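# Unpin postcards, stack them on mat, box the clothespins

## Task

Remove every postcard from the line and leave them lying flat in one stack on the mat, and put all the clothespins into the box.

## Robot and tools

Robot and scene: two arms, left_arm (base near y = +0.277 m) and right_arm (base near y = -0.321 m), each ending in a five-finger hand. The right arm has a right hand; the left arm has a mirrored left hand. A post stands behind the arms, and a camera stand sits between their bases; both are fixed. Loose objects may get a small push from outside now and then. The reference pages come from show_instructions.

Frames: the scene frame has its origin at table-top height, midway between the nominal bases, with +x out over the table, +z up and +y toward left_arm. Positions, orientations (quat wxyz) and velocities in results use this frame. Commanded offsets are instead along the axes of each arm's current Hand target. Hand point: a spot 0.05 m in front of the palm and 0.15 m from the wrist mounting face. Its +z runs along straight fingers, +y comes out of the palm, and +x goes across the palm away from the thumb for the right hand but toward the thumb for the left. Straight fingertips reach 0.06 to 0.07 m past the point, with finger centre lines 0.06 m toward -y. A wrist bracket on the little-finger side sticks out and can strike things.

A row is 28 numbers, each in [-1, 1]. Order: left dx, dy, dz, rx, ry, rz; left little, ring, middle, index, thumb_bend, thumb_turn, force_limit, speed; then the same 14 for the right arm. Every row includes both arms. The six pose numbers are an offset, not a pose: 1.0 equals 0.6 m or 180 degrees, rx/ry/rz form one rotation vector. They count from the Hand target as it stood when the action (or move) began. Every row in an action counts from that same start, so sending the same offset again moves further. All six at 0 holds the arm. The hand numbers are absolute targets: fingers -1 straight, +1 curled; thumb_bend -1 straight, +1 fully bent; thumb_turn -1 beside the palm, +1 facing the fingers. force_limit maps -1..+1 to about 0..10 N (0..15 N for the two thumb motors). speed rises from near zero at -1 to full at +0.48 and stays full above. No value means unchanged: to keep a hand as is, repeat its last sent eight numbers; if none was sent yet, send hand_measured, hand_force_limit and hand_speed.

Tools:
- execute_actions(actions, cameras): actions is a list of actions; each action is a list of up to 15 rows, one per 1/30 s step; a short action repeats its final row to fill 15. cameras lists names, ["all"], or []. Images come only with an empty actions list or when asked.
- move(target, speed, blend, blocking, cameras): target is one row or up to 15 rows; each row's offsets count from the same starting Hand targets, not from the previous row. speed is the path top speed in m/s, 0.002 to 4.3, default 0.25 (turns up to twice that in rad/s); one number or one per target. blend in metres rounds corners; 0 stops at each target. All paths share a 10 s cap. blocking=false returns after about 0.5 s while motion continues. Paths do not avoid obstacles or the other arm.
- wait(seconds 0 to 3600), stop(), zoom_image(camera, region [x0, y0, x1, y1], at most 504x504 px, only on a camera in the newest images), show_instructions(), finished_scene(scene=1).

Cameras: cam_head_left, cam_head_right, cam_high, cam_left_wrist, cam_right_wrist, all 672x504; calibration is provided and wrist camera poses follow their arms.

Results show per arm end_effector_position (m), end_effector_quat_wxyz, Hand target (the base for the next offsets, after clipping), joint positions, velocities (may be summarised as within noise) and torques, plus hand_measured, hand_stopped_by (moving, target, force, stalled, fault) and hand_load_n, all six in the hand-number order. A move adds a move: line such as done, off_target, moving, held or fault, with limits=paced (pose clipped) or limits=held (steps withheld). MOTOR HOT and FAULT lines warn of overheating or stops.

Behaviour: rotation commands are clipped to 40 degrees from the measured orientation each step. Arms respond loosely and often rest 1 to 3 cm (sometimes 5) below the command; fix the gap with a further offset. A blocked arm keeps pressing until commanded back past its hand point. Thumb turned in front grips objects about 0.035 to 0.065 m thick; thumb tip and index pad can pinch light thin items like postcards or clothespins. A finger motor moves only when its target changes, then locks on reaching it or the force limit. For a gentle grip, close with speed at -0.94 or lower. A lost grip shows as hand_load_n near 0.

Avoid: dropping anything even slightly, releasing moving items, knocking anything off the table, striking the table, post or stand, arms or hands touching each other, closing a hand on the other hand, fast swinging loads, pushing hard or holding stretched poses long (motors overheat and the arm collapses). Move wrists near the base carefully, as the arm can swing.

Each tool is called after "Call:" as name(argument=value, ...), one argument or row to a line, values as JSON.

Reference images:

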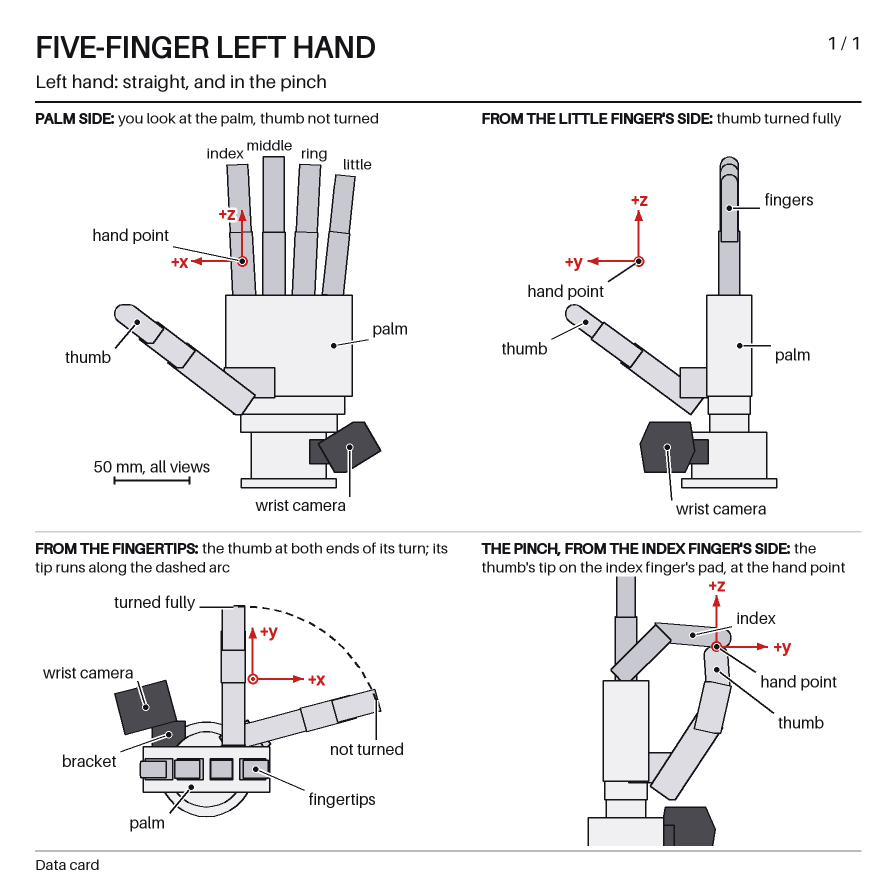

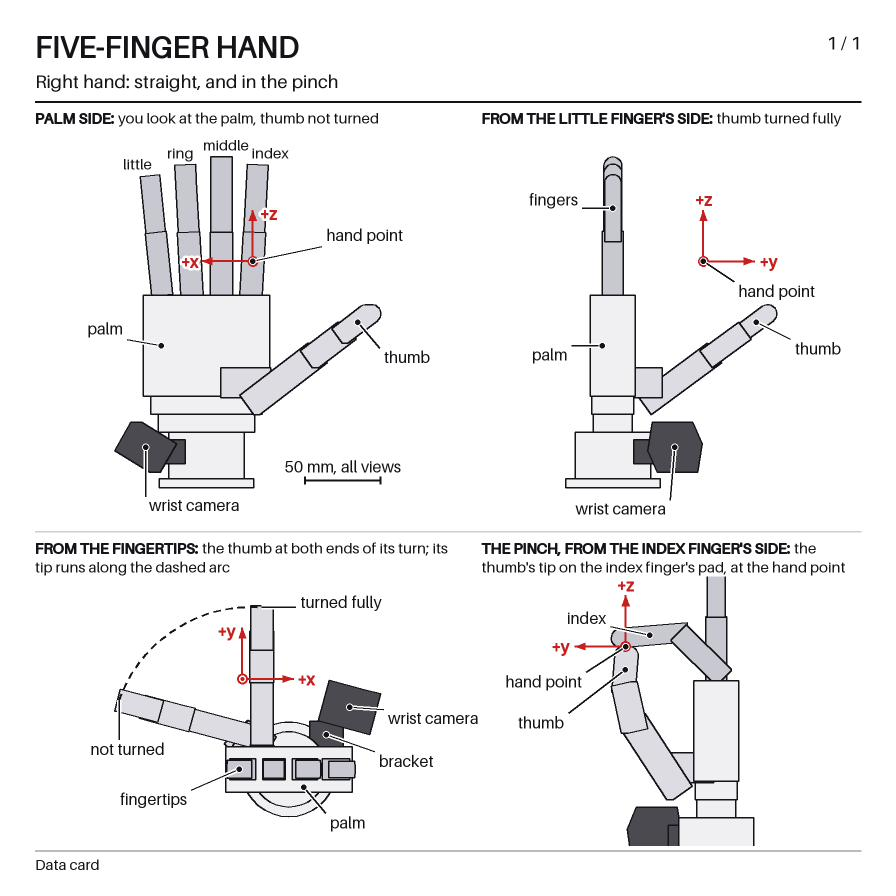

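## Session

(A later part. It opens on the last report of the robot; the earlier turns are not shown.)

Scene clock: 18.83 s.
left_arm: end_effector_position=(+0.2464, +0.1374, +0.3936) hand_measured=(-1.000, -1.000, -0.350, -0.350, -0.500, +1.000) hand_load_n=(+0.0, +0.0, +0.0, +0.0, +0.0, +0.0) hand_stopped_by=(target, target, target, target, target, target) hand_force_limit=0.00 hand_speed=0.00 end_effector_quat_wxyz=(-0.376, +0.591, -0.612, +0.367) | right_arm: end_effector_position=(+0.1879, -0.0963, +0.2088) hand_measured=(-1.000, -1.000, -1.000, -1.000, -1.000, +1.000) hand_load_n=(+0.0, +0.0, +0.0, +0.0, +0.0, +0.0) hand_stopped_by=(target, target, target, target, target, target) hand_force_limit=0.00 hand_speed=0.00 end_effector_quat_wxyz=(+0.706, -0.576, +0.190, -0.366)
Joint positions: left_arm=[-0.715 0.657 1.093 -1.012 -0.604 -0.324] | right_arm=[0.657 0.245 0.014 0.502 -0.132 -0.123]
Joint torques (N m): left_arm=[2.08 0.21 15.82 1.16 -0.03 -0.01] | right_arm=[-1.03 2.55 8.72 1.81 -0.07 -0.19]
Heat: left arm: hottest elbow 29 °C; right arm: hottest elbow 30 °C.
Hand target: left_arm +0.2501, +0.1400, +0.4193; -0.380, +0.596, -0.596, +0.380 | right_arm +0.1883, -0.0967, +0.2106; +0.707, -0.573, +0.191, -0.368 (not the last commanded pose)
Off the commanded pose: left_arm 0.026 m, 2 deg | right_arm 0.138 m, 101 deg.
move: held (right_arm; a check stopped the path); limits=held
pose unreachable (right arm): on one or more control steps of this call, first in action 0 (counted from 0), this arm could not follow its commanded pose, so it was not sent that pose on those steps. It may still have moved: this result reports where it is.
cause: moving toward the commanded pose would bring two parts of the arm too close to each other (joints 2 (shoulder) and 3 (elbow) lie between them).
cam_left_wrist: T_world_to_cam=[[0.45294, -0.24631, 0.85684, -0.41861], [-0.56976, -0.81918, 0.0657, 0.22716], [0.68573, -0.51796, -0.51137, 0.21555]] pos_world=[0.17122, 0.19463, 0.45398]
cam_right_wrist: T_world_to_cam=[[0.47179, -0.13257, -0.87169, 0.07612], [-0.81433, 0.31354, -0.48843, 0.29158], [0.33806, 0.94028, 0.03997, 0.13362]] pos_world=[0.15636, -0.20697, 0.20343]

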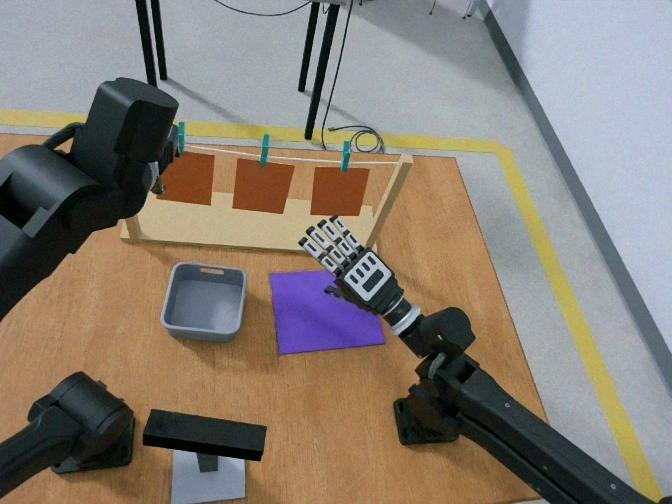

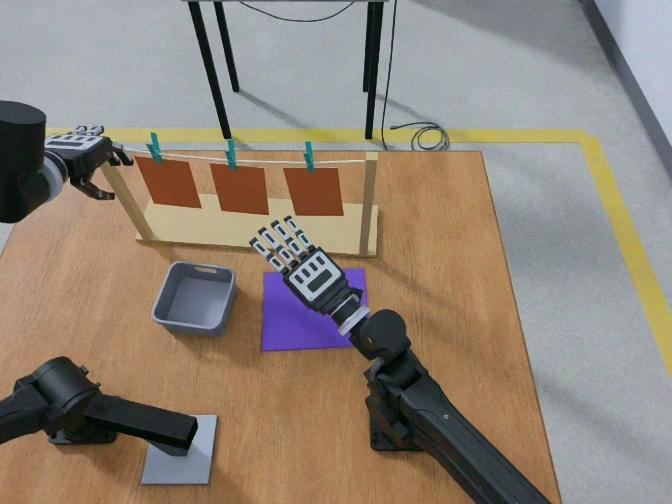

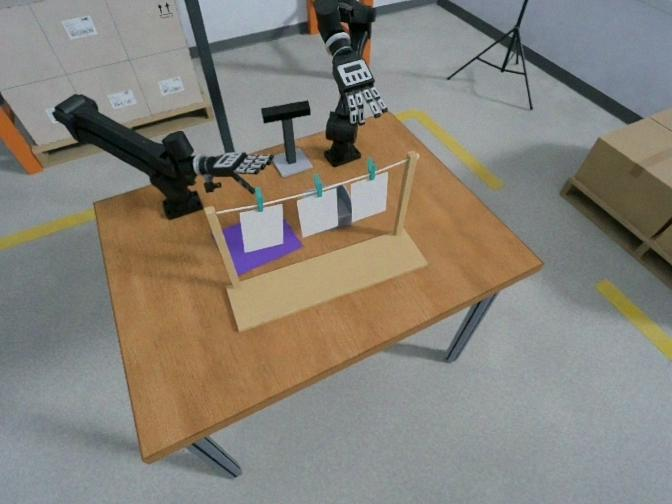

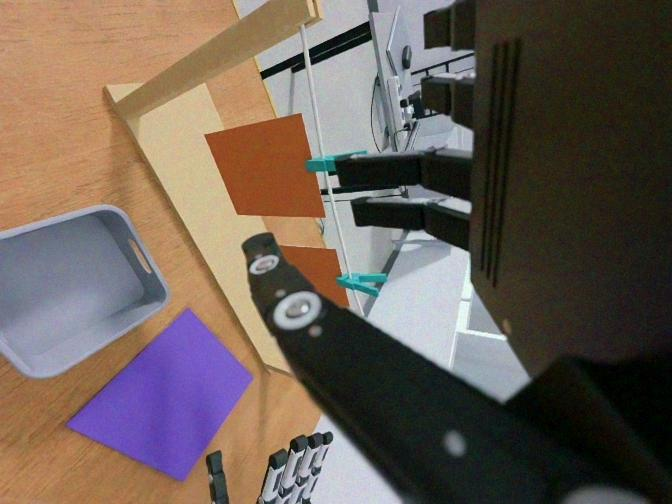

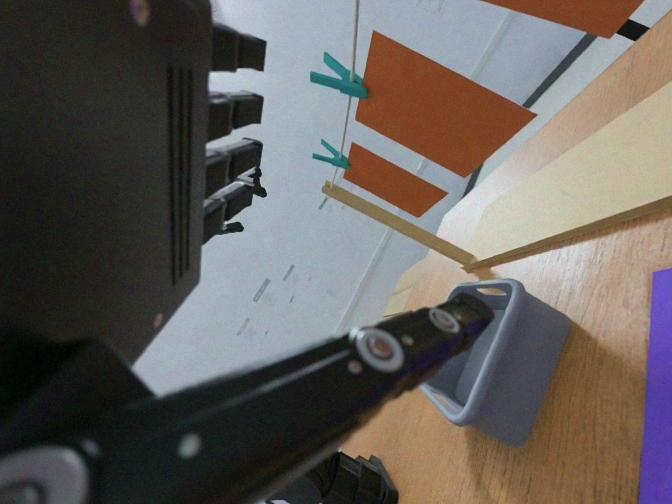

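Call:
move(
  target=[
    [0,0,0,0,0,0,-1,-1,-0.35,-0.35,-0.5,1,0,0,0.0850,-0.0252,0.1713,0,0,0,0,0,0,0,-1,1,0,0],
    [0,0,0,0,0,0,-1,-1,-0.35,-0.35,-0.5,1,0,0,0.2208,0.0692,0.0537,0.1055,0.2654,0.4841,0,0,0,0,-1,1,0,0],
  ],
  speed=0.2,
  cameras=["all"],
)

Scene clock: 26.07 s.
left_arm: end_effector_position=(+0.2464, +0.1374, +0.3936) hand_measured=(-1.000, -1.000, -0.350, -0.350, -0.500, +1.000) hand_load_n=(+0.0, +0.0, +0.0, +0.0, +0.0, +0.0) hand_stopped_by=(target, target, target, target, target, target) hand_force_limit=0.00 hand_speed=0.00 end_effector_quat_wxyz=(-0.376, +0.591, -0.612, +0.367) | right_arm: end_effector_position=(+0.3121, -0.1721, +0.1979) hand_measured=(+0.000, +0.000, +0.000, +0.000, -1.000, +1.000) hand_load_n=(-0.5, +0.0, +0.0, +0.0, +0.0, +0.0) hand_stopped_by=(target, target, target, target, target, target) hand_force_limit=0.00 hand_speed=0.00 end_effector_quat_wxyz=(+0.707, -0.006, +0.707, -0.013)
Joint positions: left_arm=[-0.715 0.657 1.093 -1.012 -0.604 -0.324] | right_arm=[0.555 1.097 0.059 1.039 0.545 1.545]
Joint torques (N m): left_arm=[1.44 0.5 15.72 1.05 -0.01 -0.01] | right_arm=[-0.56 -2.43 5.11 1.58 0.08 0.09]
Heat: left arm: hottest elbow 30 °C; right arm: hottest elbow 30 °C.
Hand target: left_arm +0.2501, +0.1400, +0.4193; -0.380, +0.596, -0.596, +0.380 | right_arm +0.3100, -0.1701, +0.2001; +0.707, +0.000, +0.707, +0.000
Off the commanded pose: left_arm 0.026 m, 2 deg | right_arm 0.004 m, 2 deg.
move: done
cam_left_wrist: T_world_to_cam=[[0.45294, -0.24631, 0.85684, -0.41861], [-0.56976, -0.81918, 0.0657, 0.22716], [0.68573, -0.51796, -0.51137, 0.21555]] pos_world=[0.17122, 0.19463, 0.45398]
cam_right_wrist: T_world_to_cam=[[0.01487, 0.95383, -0.3, 0.21433], [-0.47831, 0.27026, 0.83557, 0.03686], [0.87806, 0.13106, 0.46024, -0.22759]] pos_world=[0.21428, -0.18456, 0.13824]

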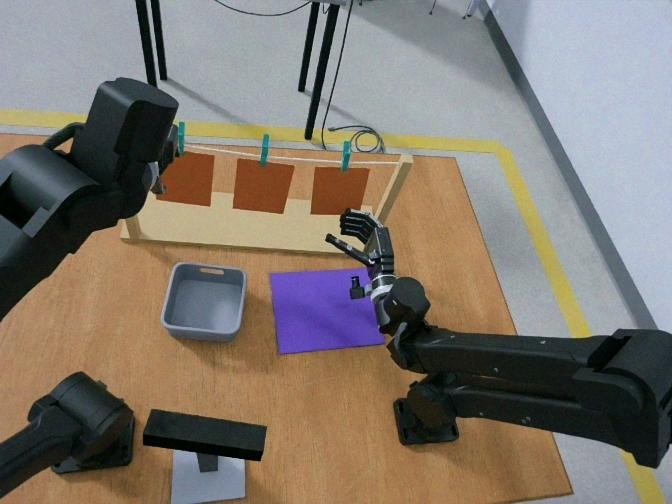

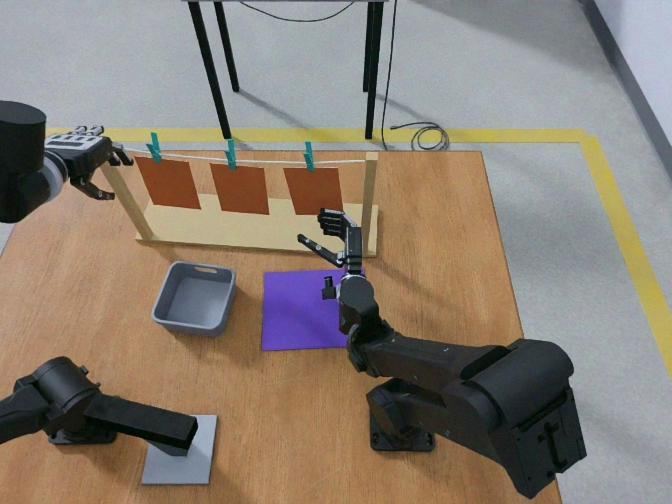

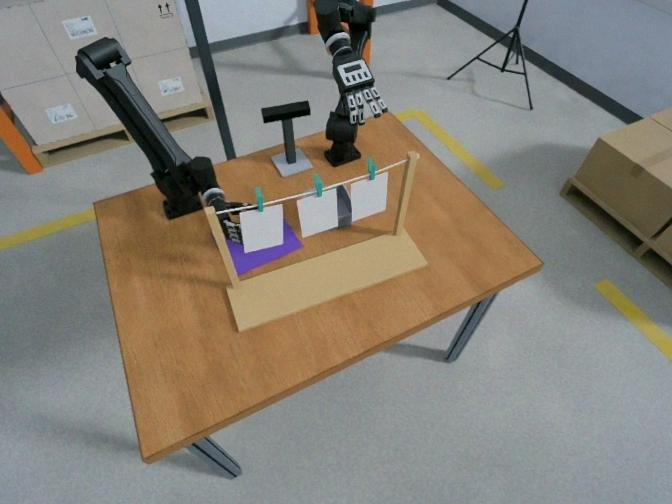

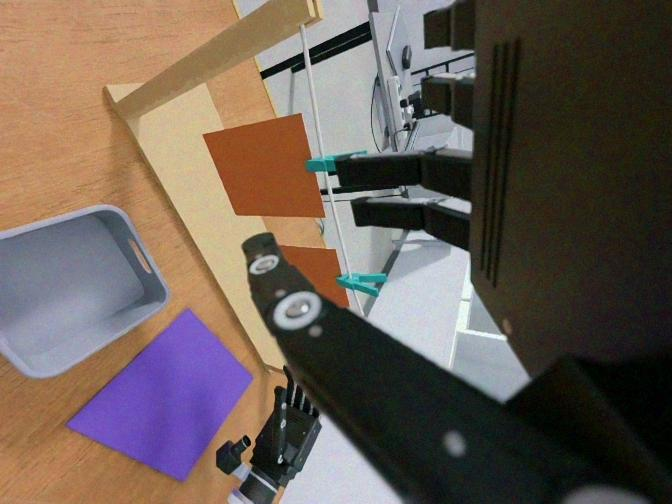

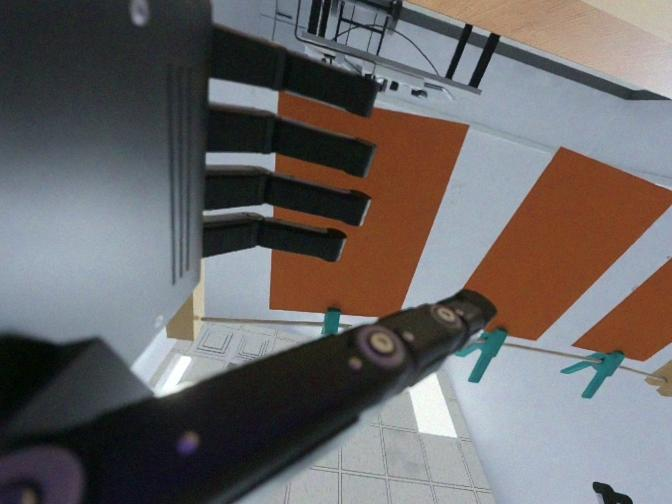

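Call:
move(
  target=[
    [0,0,0,0,0,0,-1,-1,-0.35,-0.35,-0.5,1,0,0,-0.0283,0,-0.05,0,0,0,0,0,0,0,-1,1,0,0],
    [0,0,0,0,0,0,-1,-1,-0.35,-0.35,-0.5,1,0,0,-0.0283,0,-0.05,0,0,0,-1,-1,-1,-1,-1,1,0,0],
    [0,0,0,0,0,0,-1,-1,-0.35,-0.35,-0.5,1,0,0,-0.0283,0,-0.0167,0,0,0,-1,-1,-1,-1,-1,1,0,0],
  ],
  speed=0.15,
  cameras=["all"],
)

Scene clock: 30.17 s.
left_arm: end_effector_position=(+0.2464, +0.1374, +0.3936) hand_measured=(-1.000, -1.000, -0.350, -0.350, -0.500, +1.000) hand_load_n=(+0.0, +0.0, +0.0, +0.0, +0.0, +0.0) hand_stopped_by=(target, target, target, target, target, target) hand_force_limit=0.00 hand_speed=0.00 end_effector_quat_wxyz=(-0.376, +0.591, -0.612, +0.367) | right_arm: end_effector_position=(+0.2904, -0.1727, +0.1898) hand_measured=(-1.000, -1.000, -1.000, -1.000, -1.000, +1.000) hand_load_n=(+0.0, +0.0, +0.0, +0.5, +0.0, -0.5) hand_stopped_by=(target, target, target, target, target, target) hand_force_limit=0.00 hand_speed=0.00 end_effector_quat_wxyz=(+0.688, -0.023, +0.725, -0.017)
Joint positions: left_arm=[-0.715 0.657 1.093 -1.012 -0.604 -0.324] | right_arm=[0.6 0.866 0.025 0.78 0.572 1.548]
Joint torques (N m): left_arm=[2.14 0.56 15.77 1.44 -0.04 0.06] | right_arm=[-1.55 0.03 9.07 2.81 -0.21 0.05]
Heat: left arm: hottest elbow 31 °C; right arm: hottest elbow 30 °C.
Hand target: left_arm +0.2501, +0.1400, +0.4193; -0.380, +0.596, -0.596, +0.380 | right_arm +0.3000, -0.1701, +0.2170; +0.707, +0.000, +0.707, +0.000
Off the commanded pose: left_arm 0.026 m, 2 deg | right_arm 0.029 m, 4 deg.
move: off_target (right_arm)
cam_left_wrist: T_world_to_cam=[[0.45294, -0.24631, 0.85684, -0.41861], [-0.56976, -0.81918, 0.0657, 0.22716], [0.68573, -0.51796, -0.51137, 0.21555]] pos_world=[0.17122, 0.19463, 0.45398]
cam_right_wrist: T_world_to_cam=[[-0.01814, 0.94407, -0.32925, 0.22628], [-0.43852, 0.28843, 0.85118, 0.02212], [0.89854, 0.15982, 0.40876, -0.19602]] pos_world=[0.18994, -0.18867, 0.1358]

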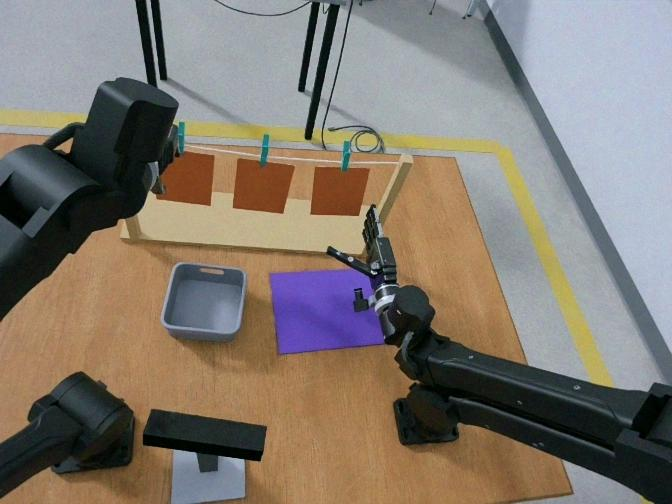

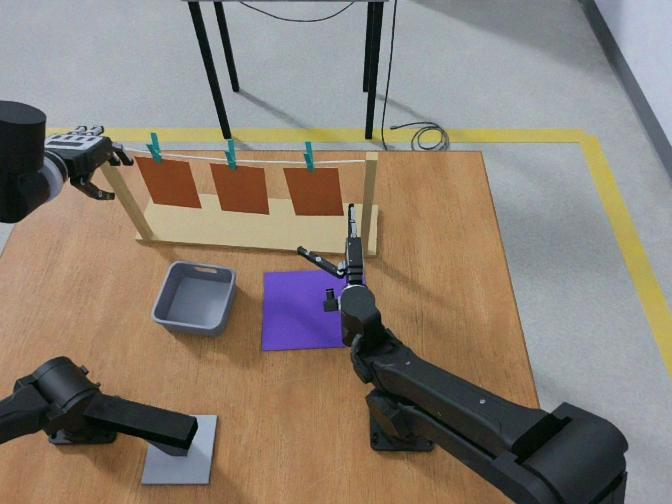

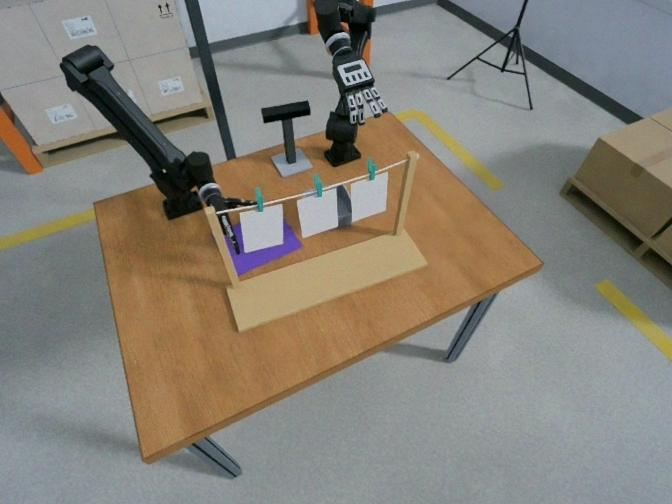

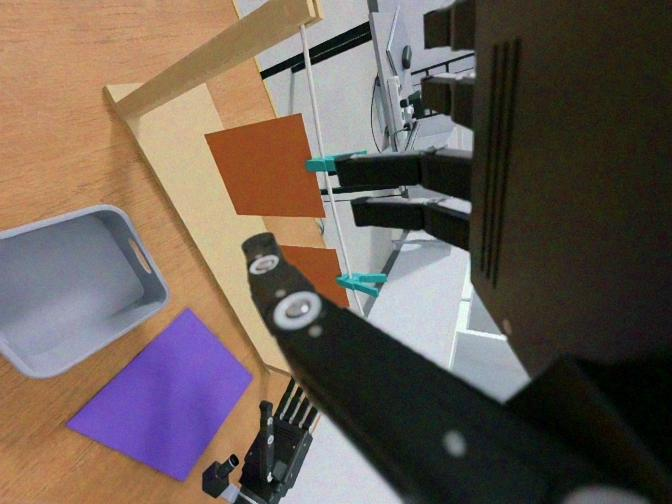

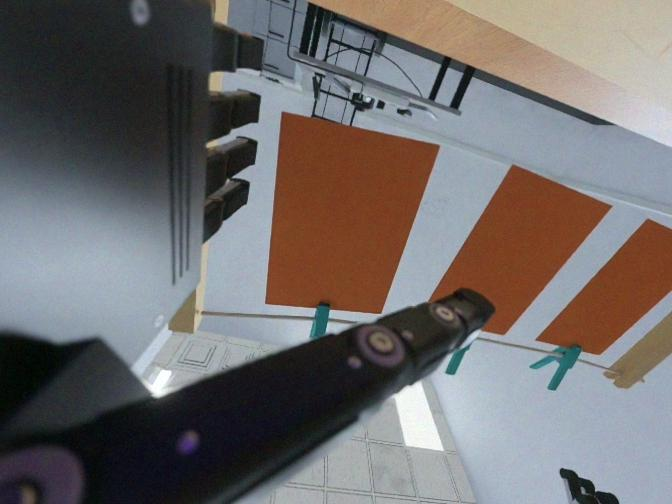

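Call:
move(
  target=[0,0,0,0,0,0,-1,-1,-0.35,-0.35,-0.5,1,0,0,-0.03,0,0.07,0,0,0,-1,-1,-1,-1,-1,1,0,0],
  speed=0.08,
  cameras=["cam_right_wrist","cam_head_right","cam_high"],
)

Call:
zoom_image(
  camera="cam_high",
  region=[180, 160, 320, 290],
)

Call:
zoom_image(
  camera="cam_head_right",
  region=[260, 130, 400, 270],
)

Scene clock: 33.10 s.
left_arm: end_effector_position=(+0.2464, +0.1374, +0.3936) hand_measured=(-1.000, -1.000, -0.350, -0.350, -0.500, +1.000) hand_load_n=(+0.0, +0.0, +0.0, +0.0, +0.0, +0.0) hand_stopped_by=(target, target, target, target, target, target) hand_force_limit=0.00 hand_speed=0.00 end_effector_quat_wxyz=(-0.376, +0.591, -0.612, +0.367) | right_arm: end_effector_position=(+0.3301, -0.1719, +0.2065) hand_measured=(-1.000, -1.000, -1.000, -1.000, -1.000, +1.000) hand_load_n=(+0.0, +0.0, +0.0, +0.0, +0.0, -0.5) hand_stopped_by=(target, target, target, target, target, target) hand_force_limit=0.00 hand_speed=0.00 end_effector_quat_wxyz=(+0.687, -0.021, +0.727, -0.015)
Joint positions: left_arm=[-0.715 0.657 1.093 -1.012 -0.604 -0.324] | right_arm=[0.49 0.972 0.126 0.783 0.462 1.548]
Joint torques (N m): left_arm=[1.85 0.21 15.68 1.37 -0.09 -0.04] | right_arm=[-1.67 -1.08 9.39 2.86 -0.23 0.04]
Heat: left arm: hottest elbow 32 °C; right arm: hottest elbow 30 °C.
Hand target: left_arm +0.2501, +0.1400, +0.4193; -0.380, +0.596, -0.596, +0.380 | right_arm +0.3420, -0.1702, +0.2351; +0.707, +0.000, +0.707, -0.001
Off the commanded pose: left_arm 0.026 m, 2 deg | right_arm 0.031 m, 4 deg.
move: off_target (right_arm)
cam_right_wrist: T_world_to_cam=[[-0.02011, 0.94577, -0.32422, 0.23158], [-0.4346, 0.28378, 0.85475, 0.0222], [0.9004, 0.15809, 0.40532, -0.23881]] pos_world=[0.22934, -0.18757, 0.1529]
Images, in order (width x height): cam_head_right 672x504, cam_high 672x504, cam_right_wrist 672x504.

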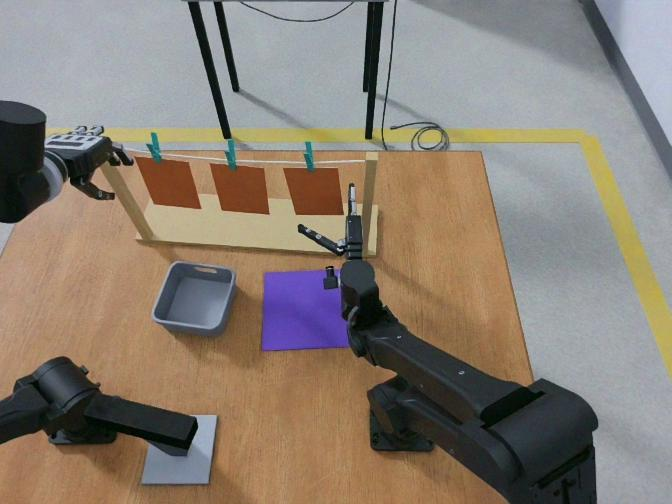

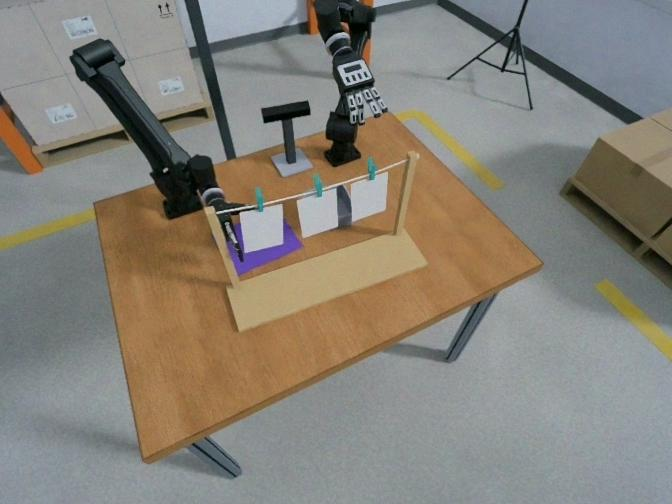

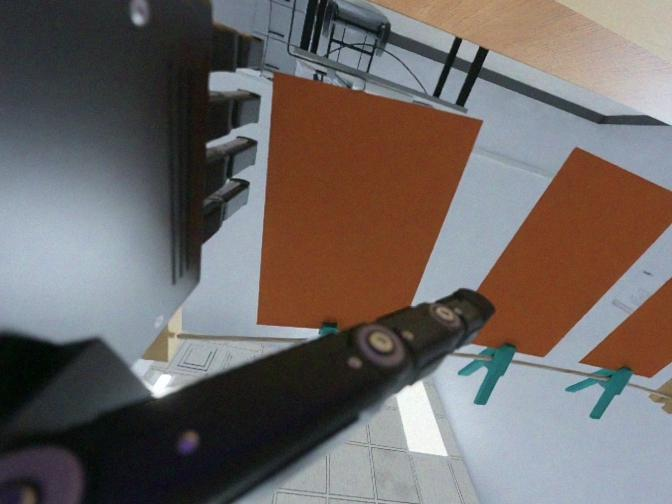

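Scaled by 3.600 from the camera's image (finer frame: 960x720).

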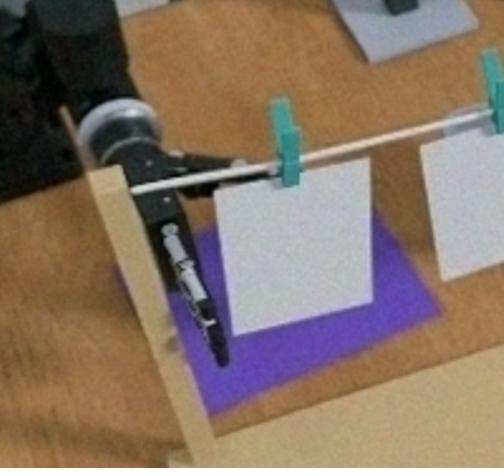

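Scaled by 3.600 from the camera's image (finer frame: 960x720).

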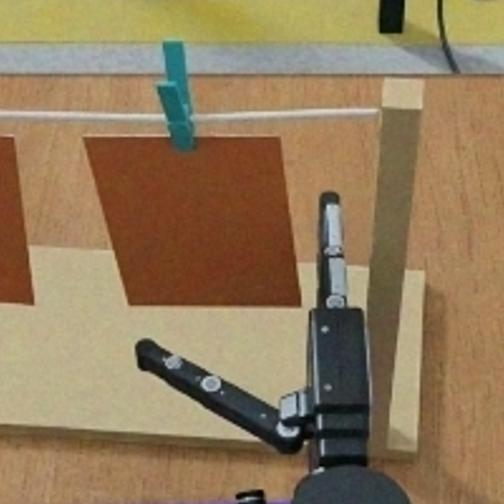

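Call:
move(
  target=[0,0,0,0,0,0,-1,-1,-0.35,-0.35,-0.5,1,0,0,-0.01,0,0.05,0,0,0,-1,-1,-1,-1,-1,1,0,0],
  speed=0.06,
  cameras=["cam_right_wrist","cam_head_right","cam_high"],
)

Call:
zoom_image(
  camera="cam_high",
  region=[180, 160, 320, 290],
)

Call:
zoom_image(
  camera="cam_head_right",
  region=[260, 130, 400, 270],
)

Scene clock: 34.47 s.
left_arm: end_effector_position=(+0.2464, +0.1374, +0.3936) hand_measured=(-1.000, -1.000, -0.350, -0.350, -0.500, +1.000) hand_load_n=(+0.0, +0.0, +0.0, +0.0, +0.0, +0.0) hand_stopped_by=(target, target, target, target, target, target) hand_force_limit=0.00 hand_speed=0.00 end_effector_quat_wxyz=(-0.376, +0.591, -0.612, +0.367) | right_arm: end_effector_position=(+0.3594, -0.1709, +0.2130) hand_measured=(-1.000, -1.000, -1.000, -1.000, -1.000, +1.000) hand_load_n=(+0.0, +0.0, +0.0, +0.5, +0.0, -0.5) hand_stopped_by=(target, target, target, target, target, target) hand_force_limit=0.00 hand_speed=0.00 end_effector_quat_wxyz=(+0.686, -0.021, +0.727, -0.014)
Joint positions: left_arm=[-0.715 0.657 1.093 -1.012 -0.604 -0.324] | right_arm=[0.433 1.07 0.195 0.812 0.404 1.548]
Joint torques (N m): left_arm=[1.73 -0.15 15.65 1.32 -0.03 -0.04] | right_arm=[-1.67 -2.2 9.26 2.89 -0.25 0.05]
Heat: left arm: hottest elbow 32 °C; right arm: hottest elbow 30 °C.
Hand target: left_arm +0.2501, +0.1400, +0.4193; -0.380, +0.596, -0.596, +0.380 | right_arm +0.3720, -0.1701, +0.2412; +0.707, +0.000, +0.707, +0.000
Off the commanded pose: left_arm 0.026 m, 2 deg | right_arm 0.031 m, 4 deg.
move: off_target (right_arm)
cam_right_wrist: T_world_to_cam=[[-0.02146, 0.94684, -0.32098, 0.2334], [-0.43363, 0.28047, 0.85633, 0.02785], [0.90083, 0.15756, 0.40456, -0.26803]] pos_world=[0.25853, -0.18657, 0.15951]
Images, in order (width x height): cam_head_right 672x504, cam_high 672x504, cam_right_wrist 672x504.

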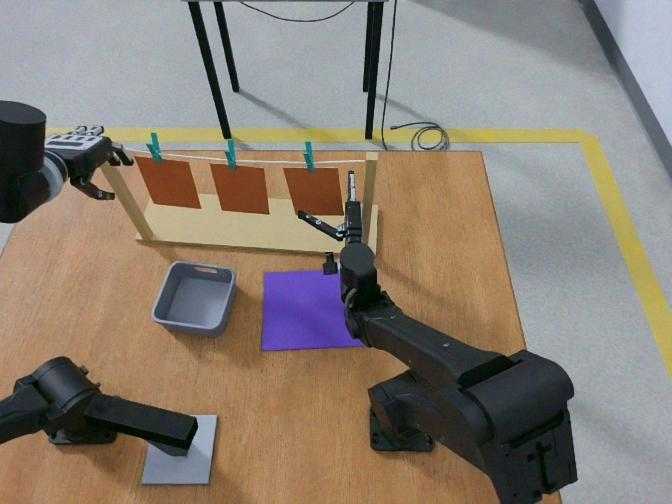

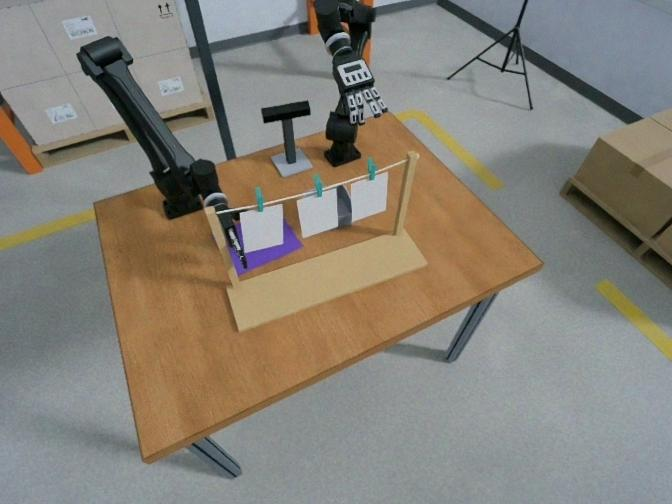

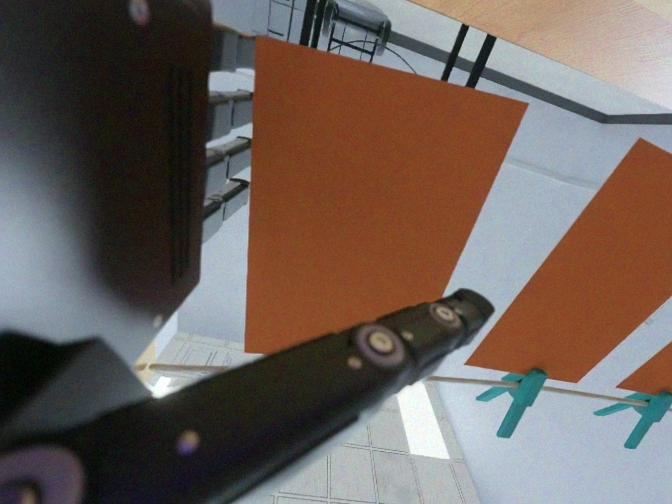

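Scaled by 3.600 from the camera's image (finer frame: 960x720).

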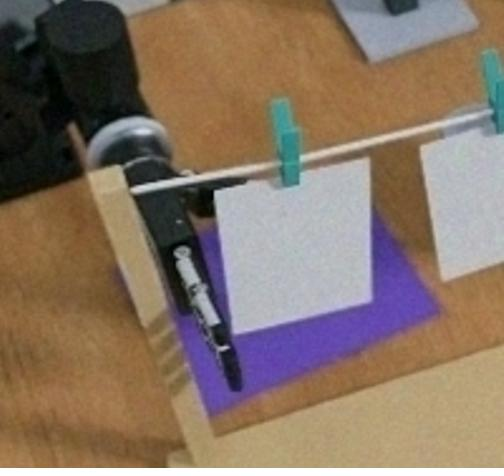

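Scaled by 3.600 from the camera's image (finer frame: 960x720).

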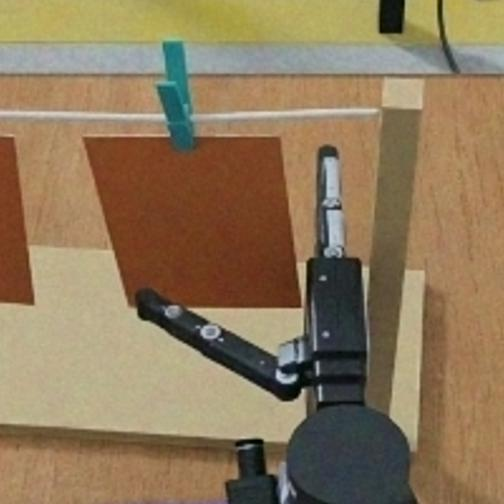

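Call:
move(
  target=[0,0,0,0,0,0,-1,-1,-0.35,-0.35,-0.5,1,0,0,0,0,0,0,0,0,-0.2,-0.2,-0.2,-0.2,-0.5,1,-0.6,-0.3],
  speed=0.06,
  cameras=["cam_right_wrist","cam_head_right","cam_high"],
)

Call:
zoom_image(
  camera="cam_high",
  region=[180, 160, 320, 290],
)

Call:
zoom_image(
  camera="cam_head_right",
  region=[260, 130, 400, 270],
)

Scene clock: 37.07 s.
left_arm: end_effector_position=(+0.2464, +0.1374, +0.3936) hand_measured=(-1.000, -1.000, -0.350, -0.350, -0.500, +1.000) hand_load_n=(+0.0, -0.5, +0.0, +0.0, +0.0, +0.0) hand_stopped_by=(target, target, target, target, target, target) hand_force_limit=0.00 hand_speed=0.00 end_effector_quat_wxyz=(-0.376, +0.591, -0.612, +0.367) | right_arm: end_effector_position=(+0.3594, -0.1709, +0.2130) hand_measured=(-0.200, -0.200, -0.200, -0.200, -0.500, +1.000) hand_load_n=(+0.0, +0.0, +0.0, +0.0, +0.0, -0.5) hand_stopped_by=(target, target, target, target, target, target) hand_force_limit=-0.60 hand_speed=-0.30 end_effector_quat_wxyz=(+0.686, -0.021, +0.727, -0.014)
Joint positions: left_arm=[-0.715 0.657 1.093 -1.012 -0.604 -0.324] | right_arm=[0.433 1.07 0.195 0.812 0.404 1.548]
Joint torques (N m): left_arm=[1.03 -0.03 15.79 1.48 -0.02 -0.02] | right_arm=[-1.67 -2.14 9.26 2.89 -0.23 0.06]
Heat: left arm: hottest elbow 32 °C; right arm: hottest elbow 31 °C.
Hand target: left_arm +0.2501, +0.1400, +0.4193; -0.380, +0.596, -0.596, +0.380 | right_arm +0.3720, -0.1700, +0.2412; +0.707, +0.000, +0.707, +0.000
Off the commanded pose: left_arm 0.026 m, 2 deg | right_arm 0.031 m, 4 deg.
move: done
cam_right_wrist: T_world_to_cam=[[-0.02146, 0.94684, -0.32098, 0.2334], [-0.43363, 0.28047, 0.85633, 0.02785], [0.90083, 0.15756, 0.40456, -0.26803]] pos_world=[0.25853, -0.18657, 0.15951]
Images, in order (width x height): cam_head_right 672x504, cam_high 672x504, cam_right_wrist 672x504.

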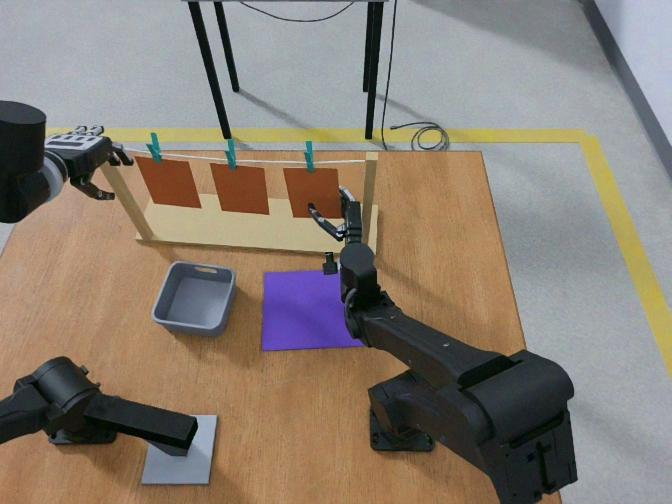

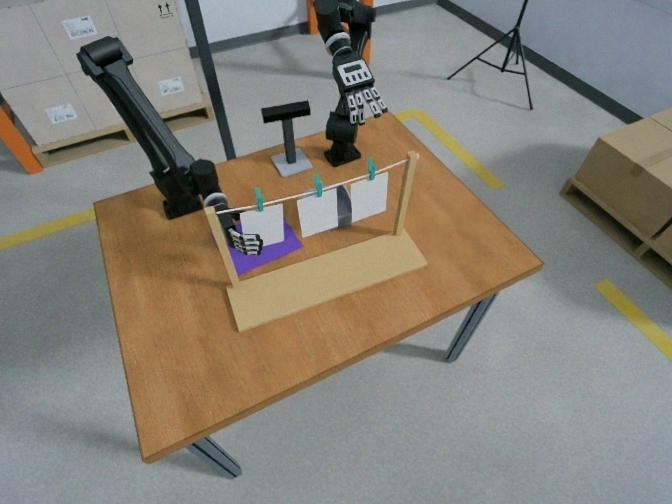

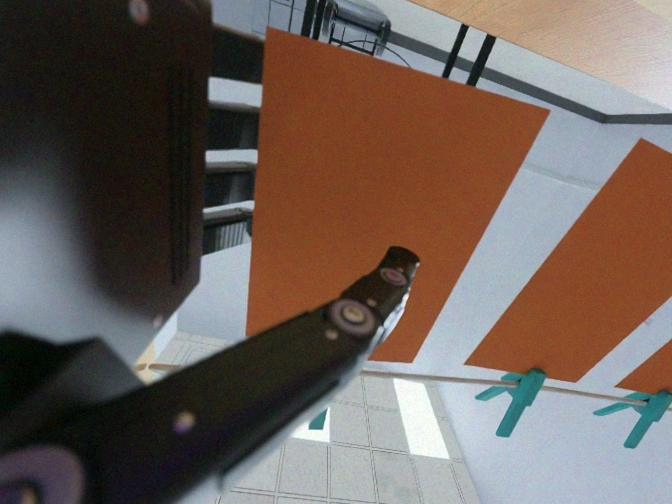

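Scaled by 3.600 from the camera's image (finer frame: 960x720).

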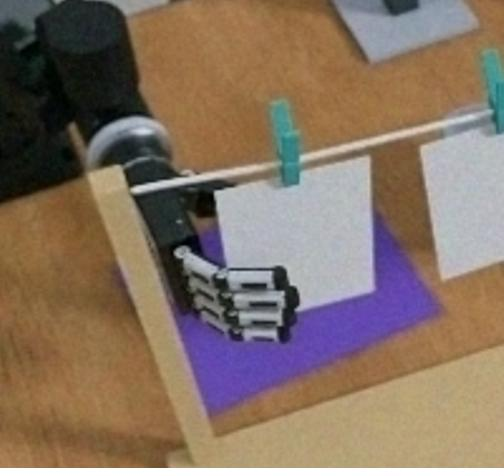

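Scaled by 3.600 from the camera's image (finer frame: 960x720).

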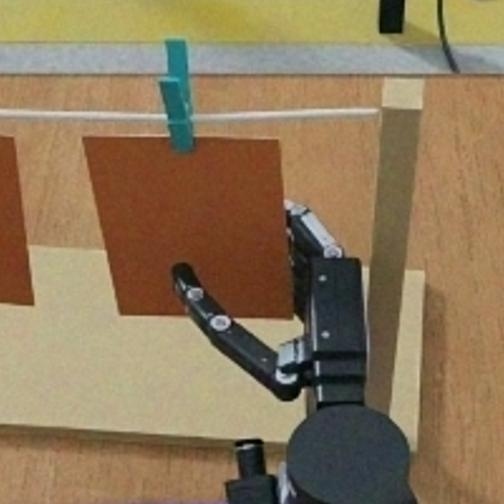

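Call:
move(
  target=[
    [0,0,0,0,0,0,-1,-1,-0.35,-0.35,-0.5,1,0,0,0,0,0.0133,0,0,0,-0.4,-0.4,-0.4,-0.4,-0.5,1,-0.6,-0.3],
    [0,0,0,0,0,0,-1,-1,-0.35,-0.35,-0.5,1,0,0,-0.0333,0,0.0133,0,0,0,-0.4,-0.4,-0.4,-0.4,-0.5,1,-0.6,-0.3],
    [0,0,0,0,0,0,-1,-1,-0.35,-0.35,-0.5,1,0,0,-0.0333,0,0.0133,0,0,0,-0.05,-0.05,-0.05,-0.05,-0.2,1,-0.7,-0.5],
  ],
  speed=0.06,
  cameras=["cam_right_wrist","cam_head_right","cam_high"],
)

Call:
zoom_image(
  camera="cam_high",
  region=[180, 160, 320, 290],
)

Call:
zoom_image(
  camera="cam_head_right",
  region=[260, 130, 400, 270],
)

Scene clock: 41.30 s.
left_arm: end_effector_position=(+0.2464, +0.1374, +0.3936) hand_measured=(-1.000, -1.000, -0.350, -0.350, -0.500, +1.000) hand_load_n=(+0.0, +0.0, +0.0, +0.0, +0.0, +0.0) hand_stopped_by=(target, target, target, target, target, target) hand_force_limit=0.00 hand_speed=0.00 end_effector_quat_wxyz=(-0.376, +0.591, -0.612, +0.367) | right_arm: end_effector_position=(+0.3682, -0.1701, +0.2381) hand_measured=(-0.050, -0.050, -0.050, -0.050, -0.200, +1.000) hand_load_n=(+0.0, +0.0, +0.0, +0.0, +0.0, -0.5) hand_stopped_by=(target, target, target, target, target, target) hand_force_limit=-0.70 hand_speed=-0.50 end_effector_quat_wxyz=(+0.695, -0.017, +0.718, -0.009)
Joint positions: left_arm=[-0.715 0.657 1.093 -1.012 -0.604 -0.324] | right_arm=[0.42 1.024 0.24 0.749 0.39 1.548]
Joint torques (N m): left_arm=[1.32 0.97 15.65 1.28 -0.04 -0.04] | right_arm=[-1.67 -2.84 9.84 1.63 -0.22 0.06]
Heat: left arm: hottest elbow 33 °C; right arm: hottest elbow 31 °C.
Hand target: left_arm +0.2501, +0.1400, +0.4193; -0.380, +0.596, -0.596, +0.380 | right_arm +0.3799, -0.1701, +0.2612; +0.707, +0.000, +0.707, -0.001
Off the commanded pose: left_arm 0.026 m, 2 deg | right_arm 0.026 m, 3 deg.
move: off_target (right_arm); target 3's new numbers were sent with right_arm's hand 0.026 m and 3 deg from that target
cam_right_wrist: T_world_to_cam=[[-0.01426, 0.95052, -0.31034, 0.23626], [-0.45544, 0.27014, 0.84829, 0.01823], [0.89015, 0.15344, 0.42906, -0.28891]] pos_world=[0.26885, -0.18516, 0.18182]
Images, in order (width x height): cam_head_right 672x504, cam_high 672x504, cam_right_wrist 672x504.

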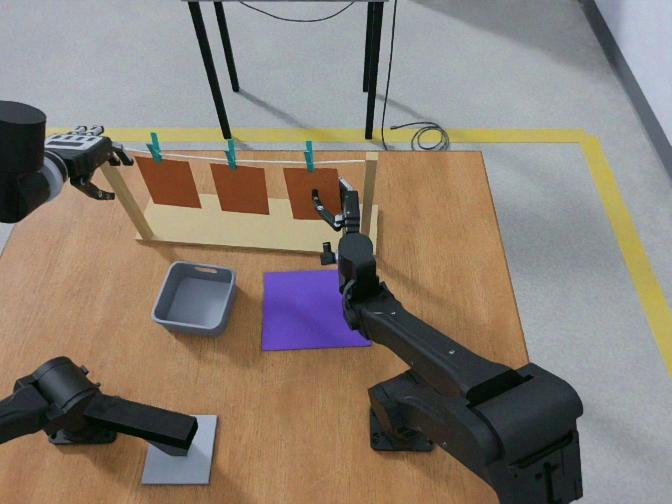

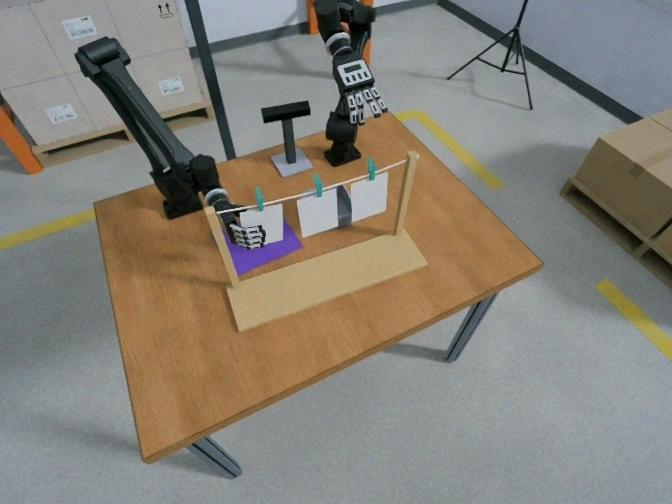

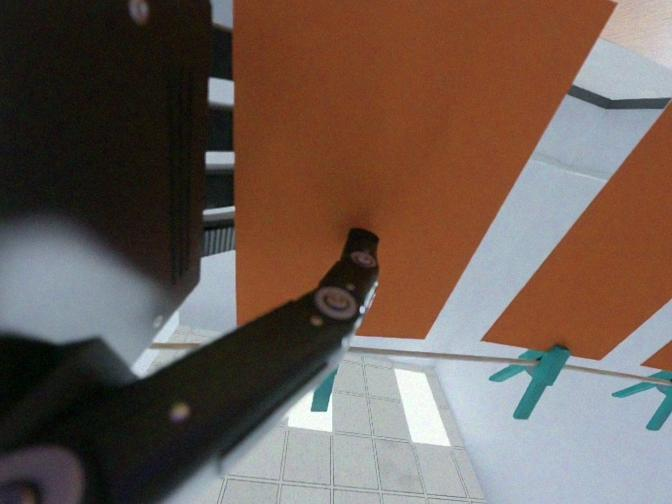

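Scaled by 3.600 from the camera's image (finer frame: 960x720).

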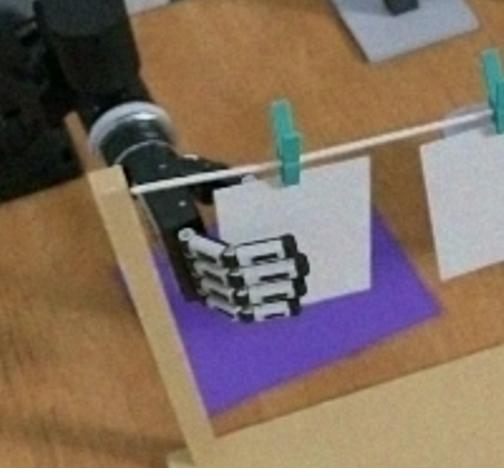

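Scaled by 3.600 from the camera's image (finer frame: 960x720).

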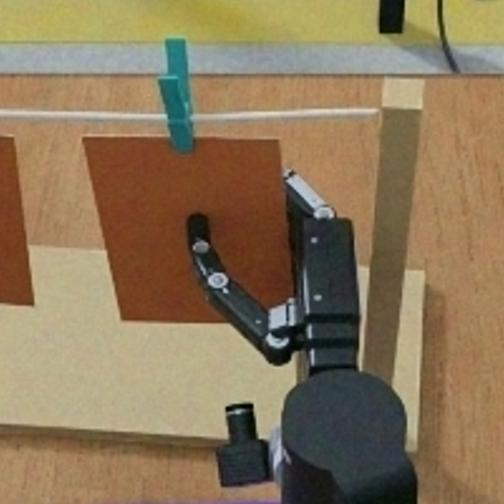

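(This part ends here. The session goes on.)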